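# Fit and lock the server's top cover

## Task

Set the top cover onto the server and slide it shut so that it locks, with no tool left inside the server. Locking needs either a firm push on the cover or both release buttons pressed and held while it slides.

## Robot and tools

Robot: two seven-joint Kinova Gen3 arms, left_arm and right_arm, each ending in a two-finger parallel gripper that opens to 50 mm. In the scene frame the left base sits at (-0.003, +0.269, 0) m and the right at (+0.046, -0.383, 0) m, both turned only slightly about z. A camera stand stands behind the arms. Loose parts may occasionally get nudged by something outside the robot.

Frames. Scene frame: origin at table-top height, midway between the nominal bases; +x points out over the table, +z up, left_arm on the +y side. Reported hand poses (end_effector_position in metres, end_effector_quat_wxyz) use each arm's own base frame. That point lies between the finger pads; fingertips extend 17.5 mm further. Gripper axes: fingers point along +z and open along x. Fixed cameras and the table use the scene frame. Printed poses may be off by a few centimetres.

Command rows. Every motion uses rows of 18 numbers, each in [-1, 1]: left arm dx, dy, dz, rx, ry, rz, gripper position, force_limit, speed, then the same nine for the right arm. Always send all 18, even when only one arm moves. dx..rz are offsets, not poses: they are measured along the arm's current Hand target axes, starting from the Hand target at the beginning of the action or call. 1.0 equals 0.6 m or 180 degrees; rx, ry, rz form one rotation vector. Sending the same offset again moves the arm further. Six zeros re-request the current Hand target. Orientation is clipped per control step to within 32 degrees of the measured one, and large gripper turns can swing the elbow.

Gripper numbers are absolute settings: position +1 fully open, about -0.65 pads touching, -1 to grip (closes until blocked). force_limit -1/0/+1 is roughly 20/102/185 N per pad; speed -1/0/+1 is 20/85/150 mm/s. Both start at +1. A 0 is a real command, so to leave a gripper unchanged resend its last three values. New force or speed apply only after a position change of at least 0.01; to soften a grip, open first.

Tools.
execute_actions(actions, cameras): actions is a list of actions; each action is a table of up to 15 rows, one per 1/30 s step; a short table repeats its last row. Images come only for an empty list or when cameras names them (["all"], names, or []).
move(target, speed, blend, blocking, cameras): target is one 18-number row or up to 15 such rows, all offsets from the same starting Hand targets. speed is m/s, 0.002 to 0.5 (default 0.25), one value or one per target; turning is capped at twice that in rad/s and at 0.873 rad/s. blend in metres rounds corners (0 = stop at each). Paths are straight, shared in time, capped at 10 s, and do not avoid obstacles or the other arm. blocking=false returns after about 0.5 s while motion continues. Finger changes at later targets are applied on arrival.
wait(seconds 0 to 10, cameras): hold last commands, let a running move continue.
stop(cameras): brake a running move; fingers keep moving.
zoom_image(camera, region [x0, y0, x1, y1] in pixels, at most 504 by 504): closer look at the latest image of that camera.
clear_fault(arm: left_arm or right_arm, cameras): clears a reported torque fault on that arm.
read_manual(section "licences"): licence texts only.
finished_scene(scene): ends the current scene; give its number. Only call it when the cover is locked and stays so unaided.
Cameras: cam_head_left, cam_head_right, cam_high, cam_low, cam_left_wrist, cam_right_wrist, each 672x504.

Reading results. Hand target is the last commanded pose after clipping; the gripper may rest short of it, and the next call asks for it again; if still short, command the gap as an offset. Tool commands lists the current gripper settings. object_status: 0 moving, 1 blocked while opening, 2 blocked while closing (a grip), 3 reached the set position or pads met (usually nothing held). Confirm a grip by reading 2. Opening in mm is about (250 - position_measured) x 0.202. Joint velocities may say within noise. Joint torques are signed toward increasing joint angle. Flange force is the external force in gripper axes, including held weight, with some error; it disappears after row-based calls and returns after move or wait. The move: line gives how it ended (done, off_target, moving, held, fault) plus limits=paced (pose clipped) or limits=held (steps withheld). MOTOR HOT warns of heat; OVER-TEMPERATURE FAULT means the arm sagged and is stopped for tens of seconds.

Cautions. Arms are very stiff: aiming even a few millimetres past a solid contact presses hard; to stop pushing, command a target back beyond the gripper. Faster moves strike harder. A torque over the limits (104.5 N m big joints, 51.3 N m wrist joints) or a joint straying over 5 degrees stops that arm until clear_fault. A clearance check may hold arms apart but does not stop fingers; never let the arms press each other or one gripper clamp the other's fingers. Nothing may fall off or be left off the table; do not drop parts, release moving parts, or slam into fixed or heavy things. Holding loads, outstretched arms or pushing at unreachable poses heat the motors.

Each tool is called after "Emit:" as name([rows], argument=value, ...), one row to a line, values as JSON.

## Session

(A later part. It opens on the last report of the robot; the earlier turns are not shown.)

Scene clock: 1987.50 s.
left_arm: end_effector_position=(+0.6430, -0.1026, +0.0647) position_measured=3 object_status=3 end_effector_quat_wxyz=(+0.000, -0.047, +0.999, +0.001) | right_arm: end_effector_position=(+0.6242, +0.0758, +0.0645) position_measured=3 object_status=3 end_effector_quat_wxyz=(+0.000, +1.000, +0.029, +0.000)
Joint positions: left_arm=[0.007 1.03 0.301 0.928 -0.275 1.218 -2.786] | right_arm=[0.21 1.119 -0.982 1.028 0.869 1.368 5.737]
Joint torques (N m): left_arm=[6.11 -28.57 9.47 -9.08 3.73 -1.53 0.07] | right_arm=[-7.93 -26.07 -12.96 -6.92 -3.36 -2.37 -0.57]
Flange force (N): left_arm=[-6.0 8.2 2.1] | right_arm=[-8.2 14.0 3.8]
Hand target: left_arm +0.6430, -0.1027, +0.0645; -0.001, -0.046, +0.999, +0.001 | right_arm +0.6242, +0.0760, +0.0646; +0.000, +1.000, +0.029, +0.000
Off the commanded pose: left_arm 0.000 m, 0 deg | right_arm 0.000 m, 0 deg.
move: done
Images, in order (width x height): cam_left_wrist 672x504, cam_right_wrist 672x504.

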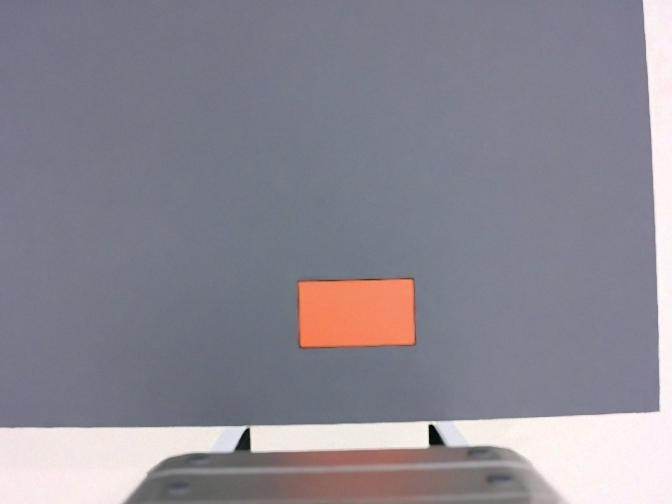

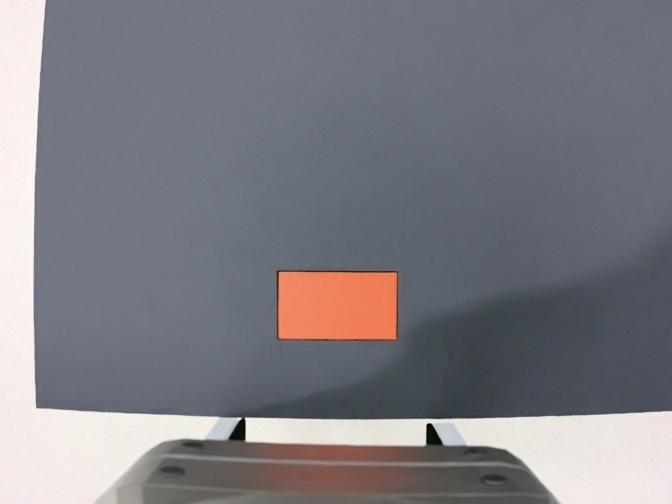

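Emit:
move([
  [0,0.0083,0,0,0,0,1,-0.5,1,0,0.0083,0,0,0,0,1,-0.5,1],
  [0,0.0083,0,0,0,0,1,-0.5,1,0.0552,0.0797,-0.1092,0.222,0,0,1,-0.5,1],
  [0,0.0083,0,0,0,0,1,-0.5,1,0.0535,0.108,0.0475,0.222,0,0,1,-0.5,1],
], speed=[0.03,0.25,0.2], blend=[0,0.01,0], cameras=["cam_right_wrist","cam_left_wrist","cam_head_left"])

Emit:
zoom_image(camera="cam_right_wrist", region=[390, 120, 672, 320])

Emit:
zoom_image(camera="cam_right_wrist", region=[0, 120, 282, 320])

Emit:
zoom_image(camera="cam_head_left", region=[280, 200, 500, 310])

Scene clock: 2018.20 s.
left_arm: end_effector_position=(+0.6425, -0.0978, +0.0645) position_measured=3 object_status=3 end_effector_quat_wxyz=(-0.001, -0.046, +0.999, +0.001) | right_arm: end_effector_position=(+0.6599, +0.0132, +0.0361) position_measured=3 object_status=3 end_effector_quat_wxyz=(-0.341, +0.940, +0.027, -0.010)
Joint positions: left_arm=[-0.002 1.027 0.301 0.935 -0.275 1.214 -2.792] | right_arm=[0.506 1.466 -1.258 0.595 0.553 1.505 6.337]
Joint torques (N m): left_arm=[-0.49 -26.5 3.51 -7.53 0.07 0.09 -0.31] | right_arm=[-1 -27.59 -7.71 -4.23 -2.08 -0.04 -0.26]
Flange force (N): left_arm=[-6.2 -2.8 -0.3] | right_arm=[-14.8 -2.4 2.3]
Hand target: left_arm +0.6425, -0.0978, +0.0645; -0.001, -0.046, +0.999, +0.001 | right_arm +0.6599, +0.0132, +0.0361; -0.341, +0.939, +0.027, -0.010
Off the commanded pose: left_arm 0.000 m, 0 deg | right_arm 0.000 m, 0 deg.
move: done
Images, in order (width x height): cam_head_left 672x504, cam_left_wrist 672x504, cam_right_wrist 672x504.

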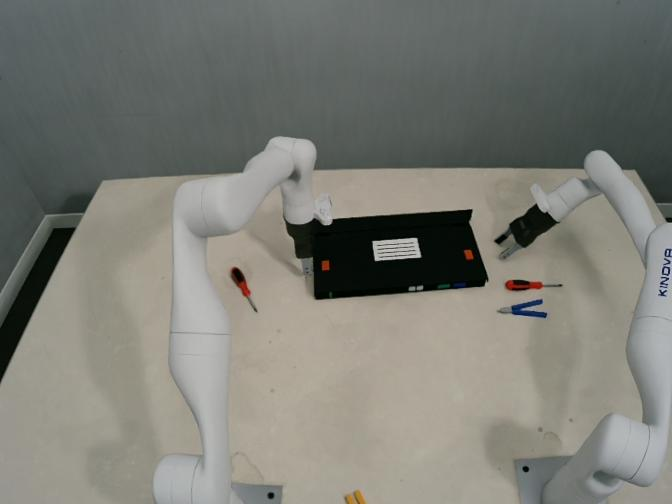

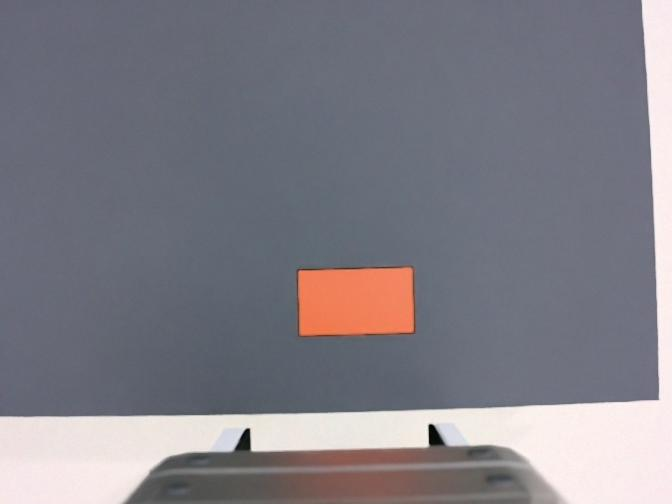

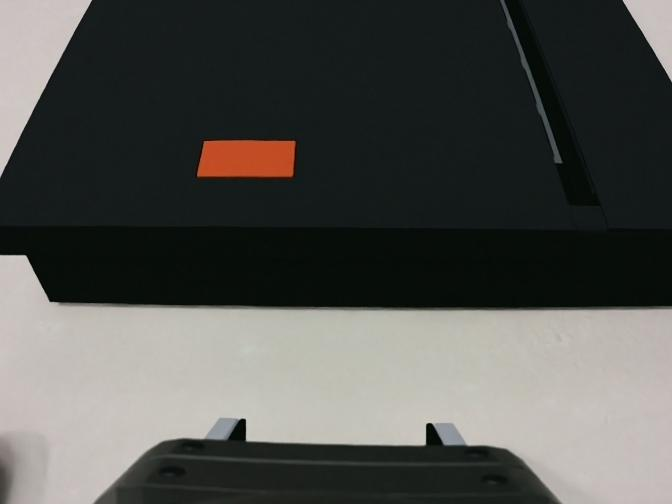

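Scaled by 1.787.

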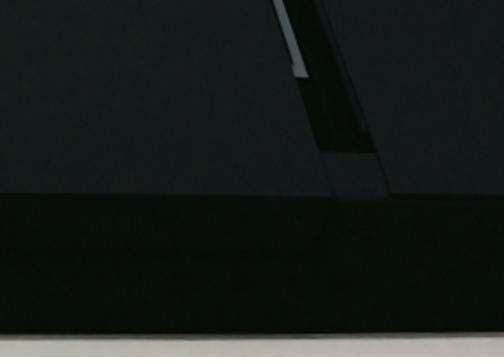

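Scaled by 1.787.

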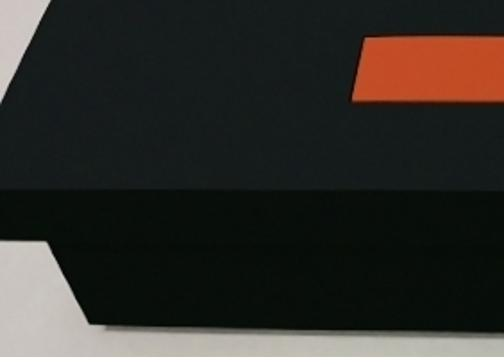

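Scaled by 2.291.

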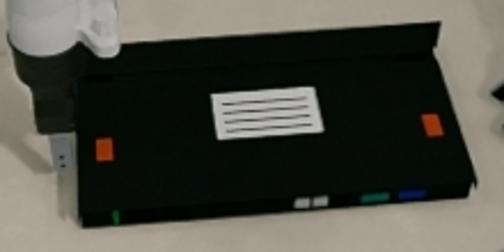

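Emit:
move([
  [0,0.0167,-0.1092,0,0,0,-1,-0.5,1,-0.065,-0.1357,-0.1122,-0.222,0,0,-1,-0.5,1],
  [0.1897,-0.0513,-0.1092,0,0,0,-1,-0.5,1,-0.2408,-0.2382,-0.0262,-0.222,0,0,-1,-0.5,1],
  [0.1897,-0.0513,0.0183,0,0,0,-1,-0.5,1,-0.2408,-0.1455,0.0843,-0.222,0,0,-1,-0.5,1],
], speed=[0.2,0.2,0.12], blend=[0.01,0.01,0], cameras=["cam_right_wrist","cam_left_wrist"])

Scene clock: 2041.80 s.
left_arm: end_effector_position=(+0.5320, -0.1390, +0.0536) position_measured=252 object_status=3 end_effector_quat_wxyz=(-0.001, -0.046, +0.999, +0.001) | right_arm: end_effector_position=(+0.5100, +0.1041, +0.0535) position_measured=252 object_status=3 end_effector_quat_wxyz=(+0.000, +1.000, +0.029, +0.000)
Joint positions: left_arm=[0.046 0.82 0.295 1.441 -0.271 0.923 -2.632] | right_arm=[0.298 0.973 -1.022 1.53 0.883 1.151 5.434]
Joint torques (N m): left_arm=[-0.48 -22.28 3.63 -6.23 0.01 0.03 -0.25] | right_arm=[-1.09 -20.15 -7.57 -6.86 0.17 -0.37 -0.12]
Flange force (N): left_arm=[-4.0 -3.0 0.3] | right_arm=[-5.6 3.0 0.0]
Hand target: left_arm +0.5320, -0.1390, +0.0536; -0.001, -0.046, +0.999, +0.001 | right_arm +0.5100, +0.1041, +0.0534; +0.000, +1.000, +0.029, +0.000
Off the commanded pose: left_arm 0.000 m, 0 deg | right_arm 0.000 m, 0 deg.
move: done
Images, in order (width x height): cam_left_wrist 672x504, cam_right_wrist 672x504.

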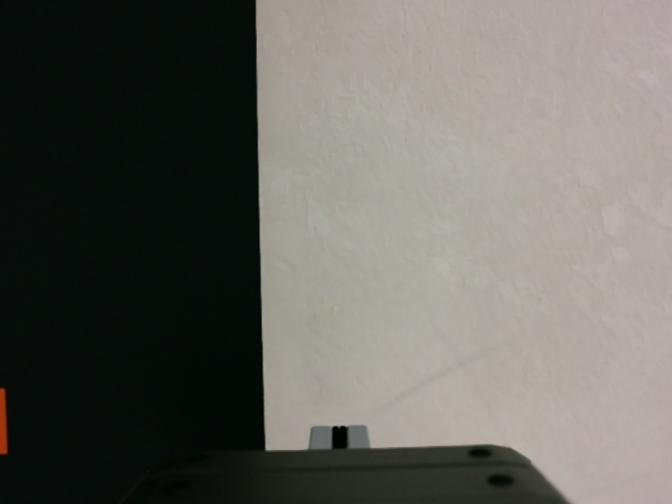

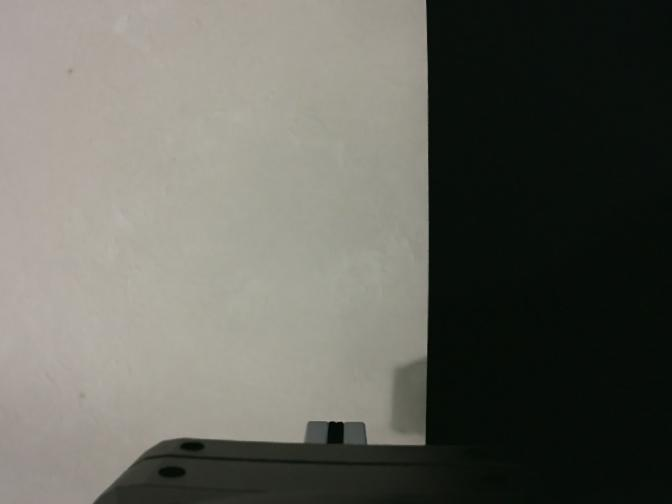

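Emit:
move(target=[-0.0302,0,0,0,0,0,-1,-0.5,1,0.0363,0,0,0,0,0,-1,-0.5,1], speed=0.03)

Emit:
move(target=[-0.0033,0,0,0,0,0,-1,-0.5,1,0.0033,0,0,0,0,0,-1,-0.5,1], speed=0.02, cameras=["cam_right_wrist","cam_left_wrist","cam_high"])

Emit:
zoom_image(camera="cam_high", region=[180, 130, 340, 330])

Scene clock: 2057.83 s.
left_arm: end_effector_position=(+0.5500, -0.1373, +0.0536) position_measured=252 object_status=3 end_effector_quat_wxyz=(-0.001, -0.046, +0.999, +0.001) | right_arm: end_effector_position=(+0.5317, +0.1054, +0.0534) position_measured=252 object_status=3 end_effector_quat_wxyz=(+0.000, +1.000, +0.029, +0.000)
Joint positions: left_arm=[0.043 0.853 0.296 1.368 -0.272 0.963 -2.649] | right_arm=[0.275 1.003 -1.014 1.444 0.882 1.189 5.478]
Joint torques (N m): left_arm=[-1.84 -24.62 2.55 -9.96 -1.04 -2.3 -0.34] | right_arm=[-0.44 -22.53 -7.53 -10.97 2.11 -2.53 -0.11]
Flange force (N): left_arm=[2.3 -3.3 -0.5] | right_arm=[-15.8 3.1 -0.9]
Hand target: left_arm +0.5501, -0.1373, +0.0536; -0.001, -0.046, +0.999, +0.001 | right_arm +0.5317, +0.1054, +0.0534; +0.000, +1.000, +0.029, +0.000
Off the commanded pose: left_arm 0.000 m, 0 deg | right_arm 0.000 m, 0 deg.
move: done

Scene clock: 2058.53 s.
left_arm: end_effector_position=(+0.5520, -0.1371, +0.0536) position_measured=252 object_status=3 end_effector_quat_wxyz=(-0.001, -0.046, +0.999, +0.001) | right_arm: end_effector_position=(+0.5337, +0.1055, +0.0534) position_measured=252 object_status=3 end_effector_quat_wxyz=(+0.000, +1.000, +0.029, +0.000)
Joint positions: left_arm=[0.042 0.856 0.296 1.359 -0.272 0.967 -2.651] | right_arm=[0.273 1.006 -1.014 1.435 0.882 1.192 5.482]
Joint torques (N m): left_arm=[-1.98 -24.52 2.42 -10.58 -1.16 -2.66 -0.36] | right_arm=[-0.27 -22.52 -7.32 -11.11 2.3 -2.67 -0.21]
Flange force (N): left_arm=[4.4 -2.9 -1.1] | right_arm=[-16.1 3.0 -1.6]
Hand target: left_arm +0.5520, -0.1371, +0.0536; -0.001, -0.046, +0.999, +0.001 | right_arm +0.5337, +0.1055, +0.0534; +0.000, +1.000, +0.029, +0.000
Off the commanded pose: left_arm 0.000 m, 0 deg | right_arm 0.000 m, 0 deg.
move: done
Images, in order (width x height): cam_high 672x504, cam_left_wrist 672x504, cam_right_wrist 672x504.

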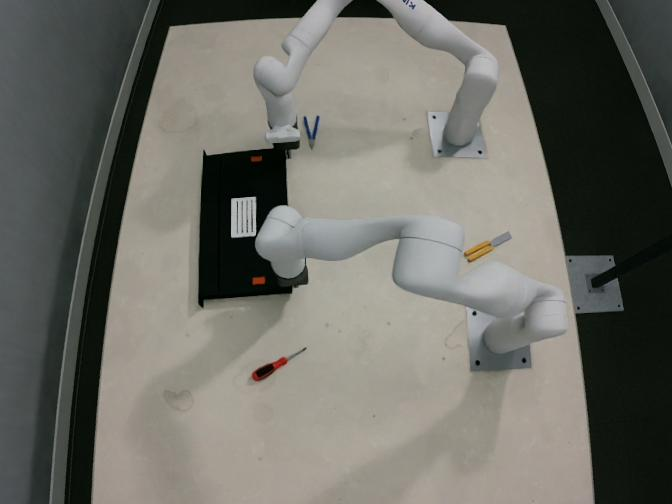

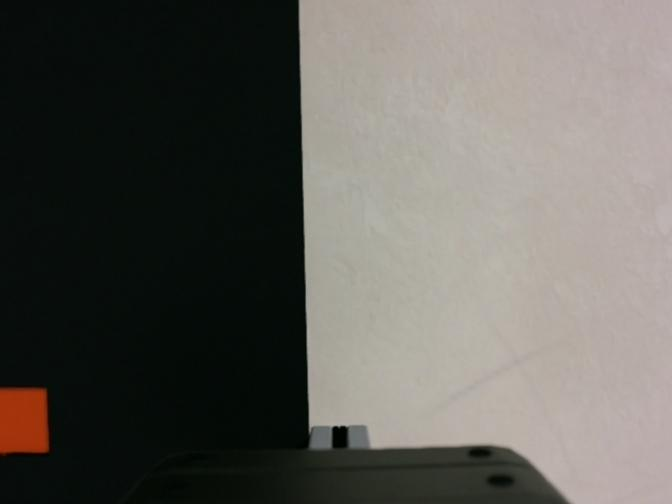

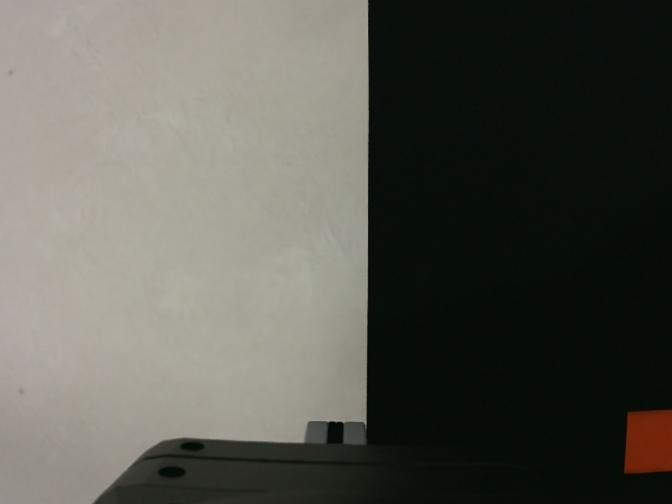

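Scaled by 2.520.

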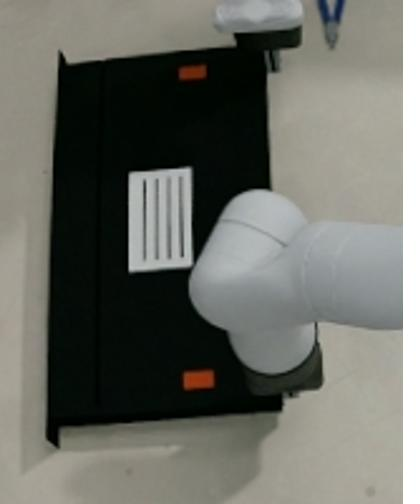

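Emit:
move(target=[-0.0033,0,0,0,0,0,-1,-0.5,1,0.0033,0,0,0,0,0,-1,-0.5,1], speed=0.02)

Emit:
move(target=[-0.0025,0,0,0,0,0,-1,-0.5,1,0.0025,0,0,0,0,0,-1,-0.5,1], speed=0.02)

Scene clock: 2065.87 s.
left_arm: end_effector_position=(+0.5540, -0.1369, +0.0536) position_measured=252 object_status=3 end_effector_quat_wxyz=(-0.001, -0.046, +0.999, +0.001) | right_arm: end_effector_position=(+0.5356, +0.1056, +0.0534) position_measured=252 object_status=3 end_effector_quat_wxyz=(+0.000, +1.000, +0.029, +0.000)
Joint positions: left_arm=[0.042 0.86 0.297 1.351 -0.273 0.972 -2.653] | right_arm=[0.271 1.009 -1.013 1.427 0.882 1.196 5.486]
Joint torques (N m): left_arm=[-1.24 -23.68 2.99 -8.62 -0.59 -1.33 -0.34] | right_arm=[-0.56 -22.48 -7.5 -9.22 1.24 -1.36 -0.13]
Flange force (N): left_arm=[0.7 -2.8 -0.7] | right_arm=[-11.2 2.7 0.5]
Hand target: left_arm +0.5540, -0.1369, +0.0536; -0.001, -0.046, +0.999, +0.001 | right_arm +0.5356, +0.1056, +0.0534; +0.000, +1.000, +0.029, +0.000
Off the commanded pose: left_arm 0.000 m, 0 deg | right_arm 0.000 m, 0 deg.
move: done

Scene clock: 2066.57 s.
left_arm: end_effector_position=(+0.5555, -0.1368, +0.0536) position_measured=252 object_status=3 end_effector_quat_wxyz=(-0.001, -0.046, +0.999, +0.001) | right_arm: end_effector_position=(+0.5371, +0.1057, +0.0534) position_measured=252 object_status=3 end_effector_quat_wxyz=(+0.000, +1.000, +0.029, +0.000)
Joint positions: left_arm=[0.042 0.863 0.297 1.345 -0.273 0.975 -2.655] | right_arm=[0.269 1.011 -1.013 1.421 0.882 1.198 5.489]
Joint torques (N m): left_arm=[-0.62 -23.17 3.56 -6.84 0.02 0.11 -0.29] | right_arm=[-0.99 -21.5 -7.52 -7.64 0.52 -0.64 -0.08]
Flange force (N): left_arm=[-2.6 -2.7 0.5] | right_arm=[-8.1 3.0 -0.1]
Hand target: left_arm +0.5555, -0.1368, +0.0536; -0.001, -0.046, +0.999, +0.001 | right_arm +0.5372, +0.1057, +0.0534; +0.000, +1.000, +0.029, +0.000
Off the commanded pose: left_arm 0.000 m, 0 deg | right_arm 0.000 m, 0 deg.
move: done

Emit:
move(target=[-0.0025,0,0,0,0,0,-1,-0.5,1,0.0025,0,0,0,0,0,-1,-0.5,1], speed=0.02, cameras=["cam_right_wrist","cam_left_wrist","cam_high","cam_head_left"])

Emit:
zoom_image(camera="cam_high", region=[180, 130, 340, 330])

Emit:
zoom_image(camera="cam_head_left", region=[280, 200, 500, 310])

Scene clock: 2076.73 s.
left_arm: end_effector_position=(+0.5569, -0.1367, +0.0536) position_measured=252 object_status=3 end_effector_quat_wxyz=(-0.001, -0.046, +0.999, +0.001) | right_arm: end_effector_position=(+0.5386, +0.1058, +0.0534) position_measured=252 object_status=3 end_effector_quat_wxyz=(+0.000, +1.000, +0.029, +0.000)
Joint positions: left_arm=[0.042 0.866 0.297 1.338 -0.273 0.979 -2.656] | right_arm=[0.268 1.013 -1.012 1.415 0.882 1.201 5.492]
Joint torques (N m): left_arm=[-3.19 -24.1 1.33 -14.82 -2.28 -6.36 -0.45] | right_arm=[-0.45 -21.78 -6.93 -14.65 4.25 -5.75 -0.34]
Flange force (N): left_arm=[14.9 -1.6 -7.2] | right_arm=[-26.9 5.0 -8.3]
Hand target: left_arm +0.5570, -0.1367, +0.0536; -0.001, -0.046, +0.999, +0.001 | right_arm +0.5386, +0.1058, +0.0534; +0.000, +1.000, +0.029, +0.000
Off the commanded pose: left_arm 0.000 m, 0 deg | right_arm 0.000 m, 0 deg.
move: done
Images, in order (width x height): cam_head_left 672x504, cam_high 672x504, cam_left_wrist 672x504, cam_right_wrist 672x504.

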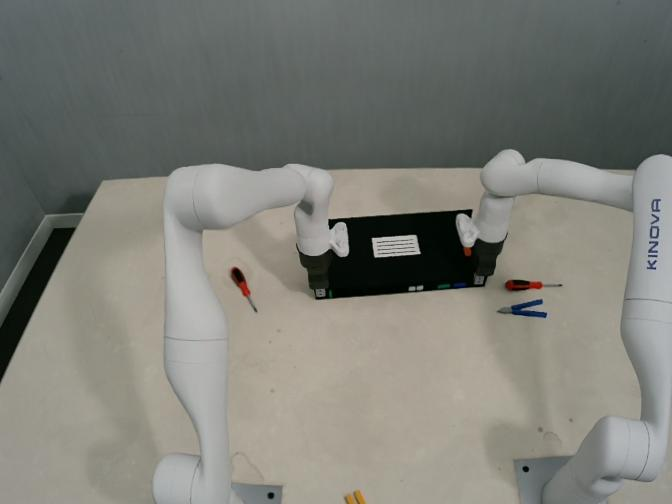

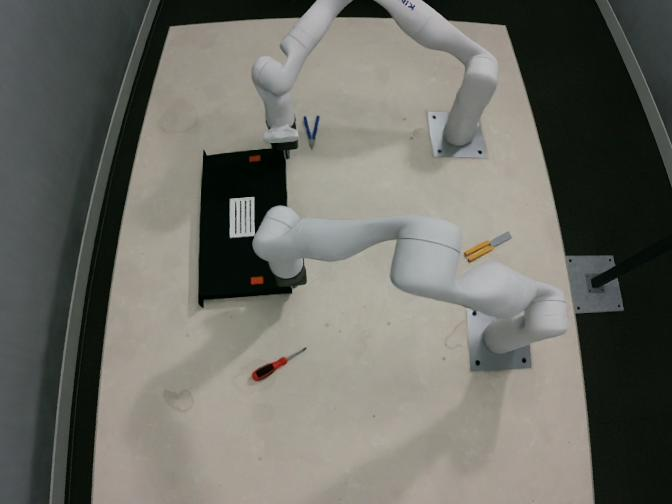

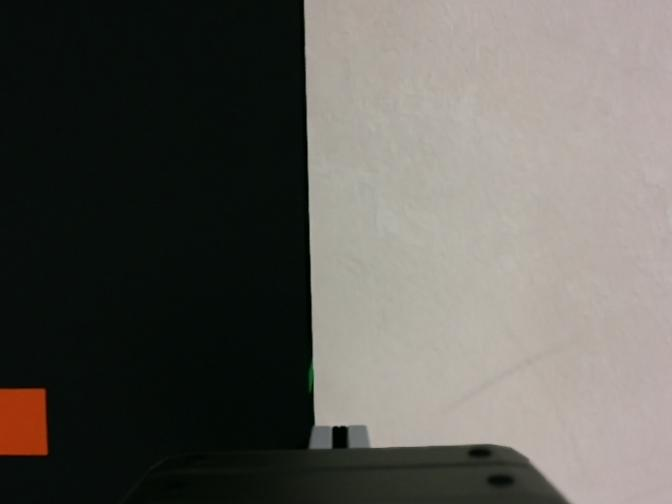

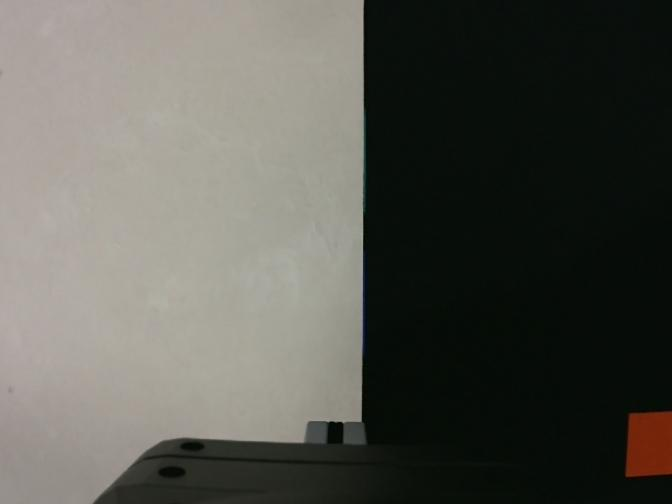

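Scaled by 2.520.

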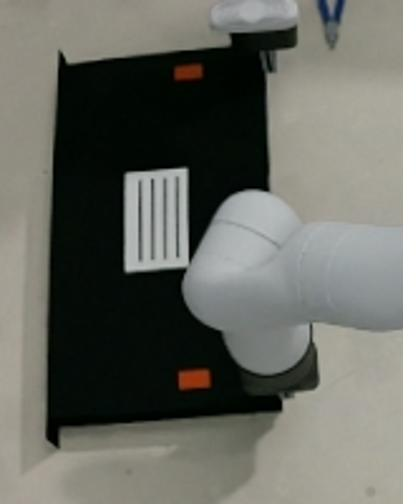

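Scaled by 2.291.

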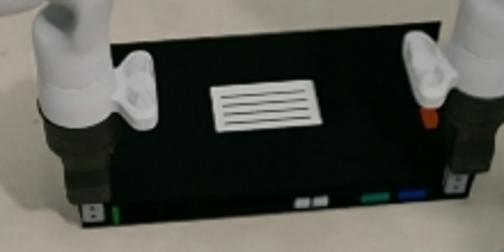

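Emit:
move(target=[-0.0025,0,0,0,0,0,-1,-0.5,1,0.0025,0,0,0,0,0,-1,-0.5,1], speed=0.02)

Emit:
move(target=[-0.0017,0,0,0,0,0,-1,-0.5,1,0.0017,0,0,0,0,0,-1,-0.5,1], speed=0.02, cameras=["cam_right_wrist","cam_left_wrist","cam_high","cam_head_left"])

Emit:
zoom_image(camera="cam_high", region=[195, 140, 305, 180])

Scene clock: 2095.07 s.
left_arm: end_effector_position=(+0.5584, -0.1365, +0.0535) position_measured=252 object_status=3 end_effector_quat_wxyz=(-0.001, -0.046, +0.999, +0.001) | right_arm: end_effector_position=(+0.5401, +0.1059, +0.0534) position_measured=252 object_status=3 end_effector_quat_wxyz=(+0.000, +1.000, +0.029, +0.000)
Joint positions: left_arm=[0.042 0.868 0.297 1.332 -0.273 0.982 -2.658] | right_arm=[0.266 1.015 -1.011 1.409 0.882 1.203 5.495]
Joint torques (N m): left_arm=[-6.04 -24.69 -1.12 -22.99 -4.78 -13.18 -0.71] | right_arm=[0 -20.95 -5.7 -23.84 9.25 -12.81 -0.57]
Flange force (N): left_arm=[33.3 -1.0 -16.1] | right_arm=[-53.5 8.3 -21.8]
Hand target: left_arm +0.5585, -0.1365, +0.0536; -0.001, -0.047, +0.999, +0.001 | right_arm +0.5402, +0.1059, +0.0534; +0.000, +1.000, +0.029, +0.000
Off the commanded pose: left_arm 0.000 m, 0 deg | right_arm 0.000 m, 0 deg.
move: done

Scene clock: 2095.77 s.
left_arm: end_effector_position=(+0.5602, -0.1363, +0.0536) position_measured=252 object_status=3 end_effector_quat_wxyz=(+0.000, -0.047, +0.999, +0.001) | right_arm: end_effector_position=(+0.5418, +0.1059, +0.0534) position_measured=252 object_status=3 end_effector_quat_wxyz=(+0.000, +1.000, +0.028, +0.000)
Joint positions: left_arm=[0.041 0.871 0.297 1.327 -0.273 0.984 -2.659] | right_arm=[0.265 1.017 -1.011 1.403 0.882 1.205 5.497]
Joint velocities: left_arm=[-0.001 0 0 0 0.002 0.008 -0.002] | right_arm=[within noise]
Joint torques (N m): left_arm=[-3.97 -29.31 1.21 -15.99 -2.7 -5.72 -0.44] | right_arm=[1.04 -28.83 -8.49 -16.73 4.54 -4.75 -0.33]
Flange force (N): left_arm=[11.7 -4.2 1.9] | right_arm=[-25.4 2.1 5.8]
Hand target: left_arm +0.5595, -0.1364, +0.0536; -0.001, -0.047, +0.999, +0.001 | right_arm +0.5412, +0.1059, +0.0534; +0.000, +1.000, +0.029, +0.000
Off the commanded pose: left_arm 0.001 m, 0 deg | right_arm 0.001 m, 0 deg.
move: done
Images, in order (width x height): cam_head_left 672x504, cam_high 672x504, cam_left_wrist 672x504, cam_right_wrist 672x504.

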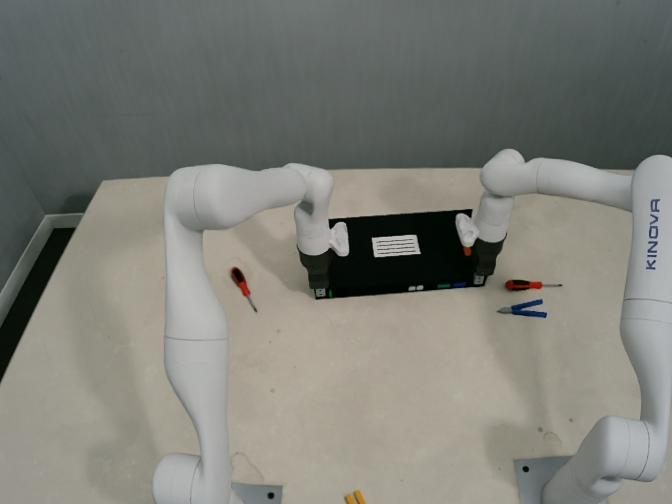

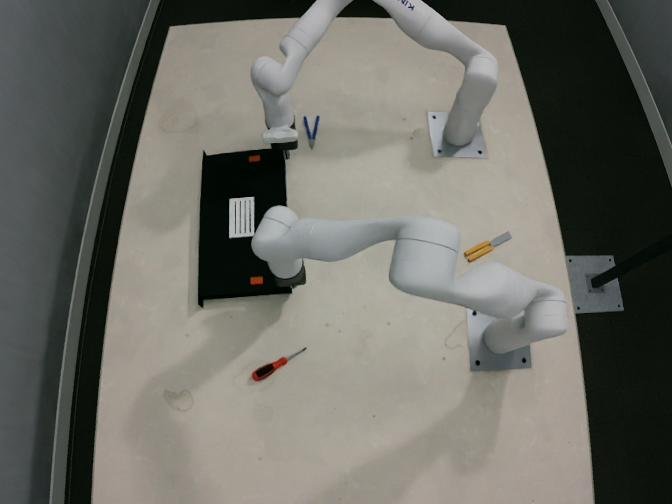

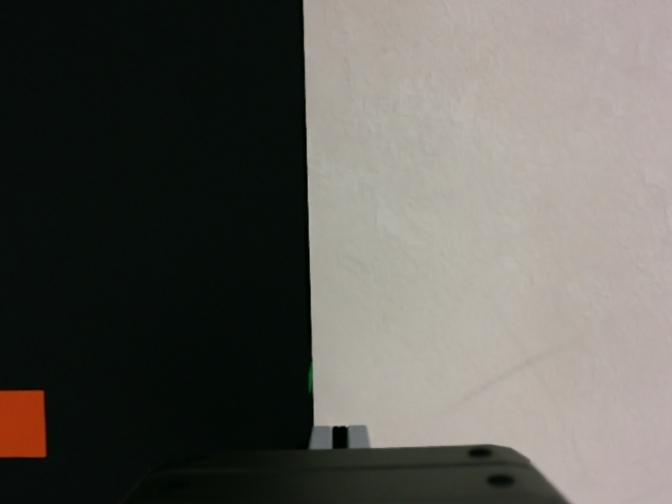

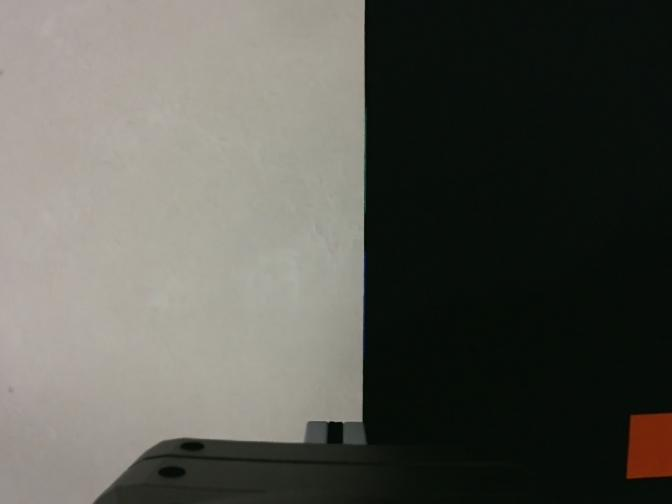

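Scaled by 4.582.

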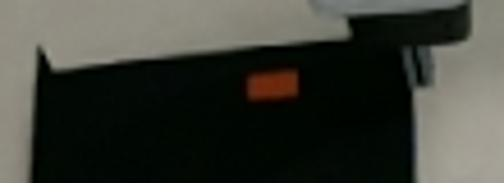

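Emit:
move([
  [0.0333,0,0,0,0,0,-1,-0.5,1,-0.0333,0,0,0,0,0,-1,-0.5,1],
  [0.0333,0,-0.12,0,0,0,-1,-0.5,1,-0.0333,0,-0.144,0,0,0,-1,-0.5,1],
  [0.0333,0,-0.12,0,0,0,-1,-0.5,1,0.1238,0.1338,-0.1443,0.222,0,0,-1,-0.5,1],
  [0.0333,0,-0.12,0,0,0,-1,-0.5,1,0.1887,0.166,0.029,0.222,0,0,-1,-0.5,1],
], speed=[0.1,0.2,0.25,0.2], blend=[0.005,0.02,0.02,0], cameras=["cam_right_wrist","cam_left_wrist","cam_high"])

Emit:
zoom_image(camera="cam_right_wrist", region=[390, 120, 672, 320])

Emit:
zoom_image(camera="cam_right_wrist", region=[0, 120, 282, 320])

Scene clock: 2119.50 s.
left_arm: end_effector_position=(+0.5397, -0.1384, +0.1256) position_measured=252 object_status=3 end_effector_quat_wxyz=(-0.001, -0.046, +0.999, +0.001) | right_arm: end_effector_position=(+0.6599, +0.0130, +0.0360) position_measured=252 object_status=3 end_effector_quat_wxyz=(-0.341, +0.940, +0.027, -0.010)
Joint positions: left_arm=[0.033 0.741 0.322 1.335 -0.243 1.106 -2.663] | right_arm=[0.506 1.467 -1.262 0.594 0.557 1.506 6.336]
Joint torques (N m): left_arm=[-0.45 -21.87 3.49 -7.2 0.1 0.09 -0.25] | right_arm=[-1.07 -27.34 -7.82 -4.09 -2.06 -0.01 -0.09]
Flange force (N): left_arm=[-4.0 -2.8 -0.6] | right_arm=[-14.9 -2.8 2.1]
Hand target: left_arm +0.5397, -0.1384, +0.1256; -0.001, -0.046, +0.999, +0.001 | right_arm +0.6599, +0.0130, +0.0360; -0.341, +0.939, +0.027, -0.010
Off the commanded pose: left_arm 0.000 m, 0 deg | right_arm 0.000 m, 0 deg.
move: done
Images, in order (width x height): cam_high 672x504, cam_left_wrist 672x504, cam_right_wrist 672x504.

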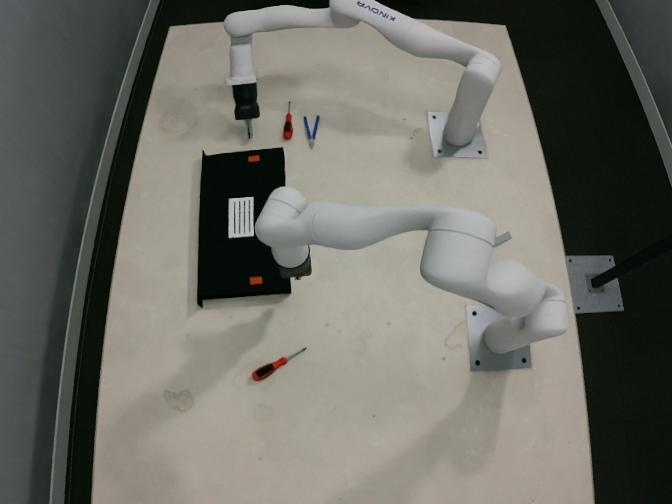

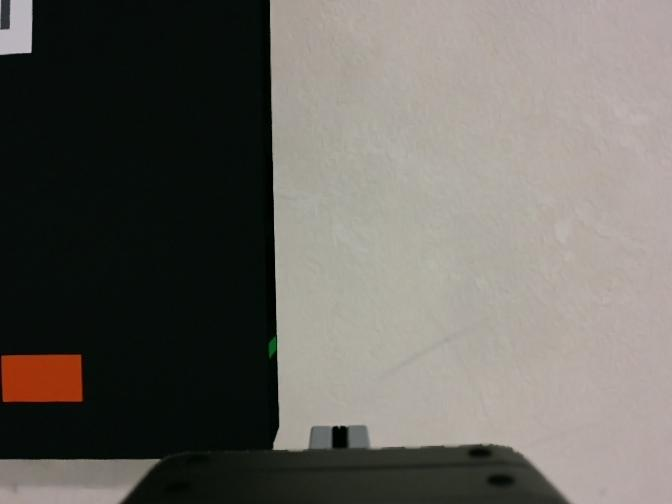

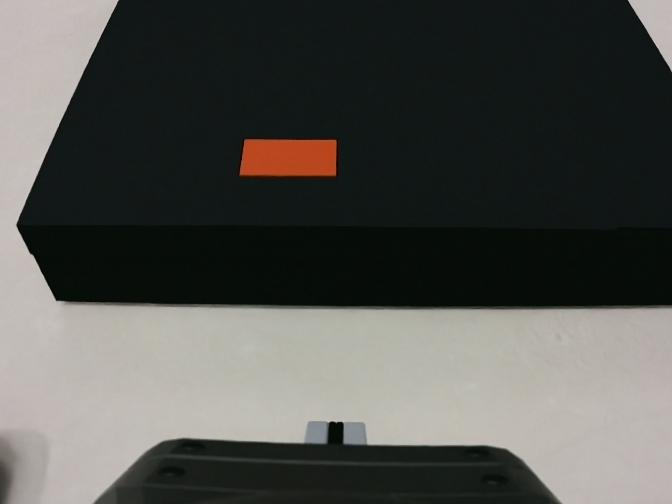

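Scaled by 1.787.

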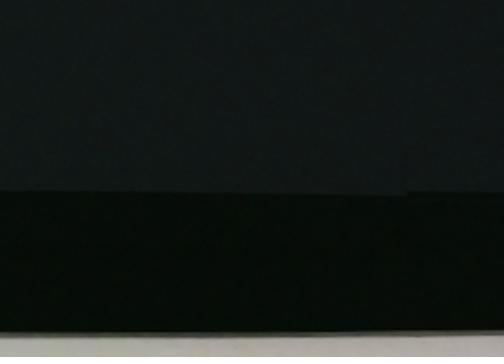

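Scaled by 1.787.

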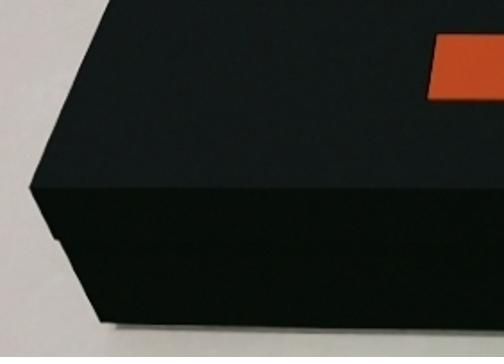

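Emit:
finished_scene(scene=1)

The scene is finished: the task was done.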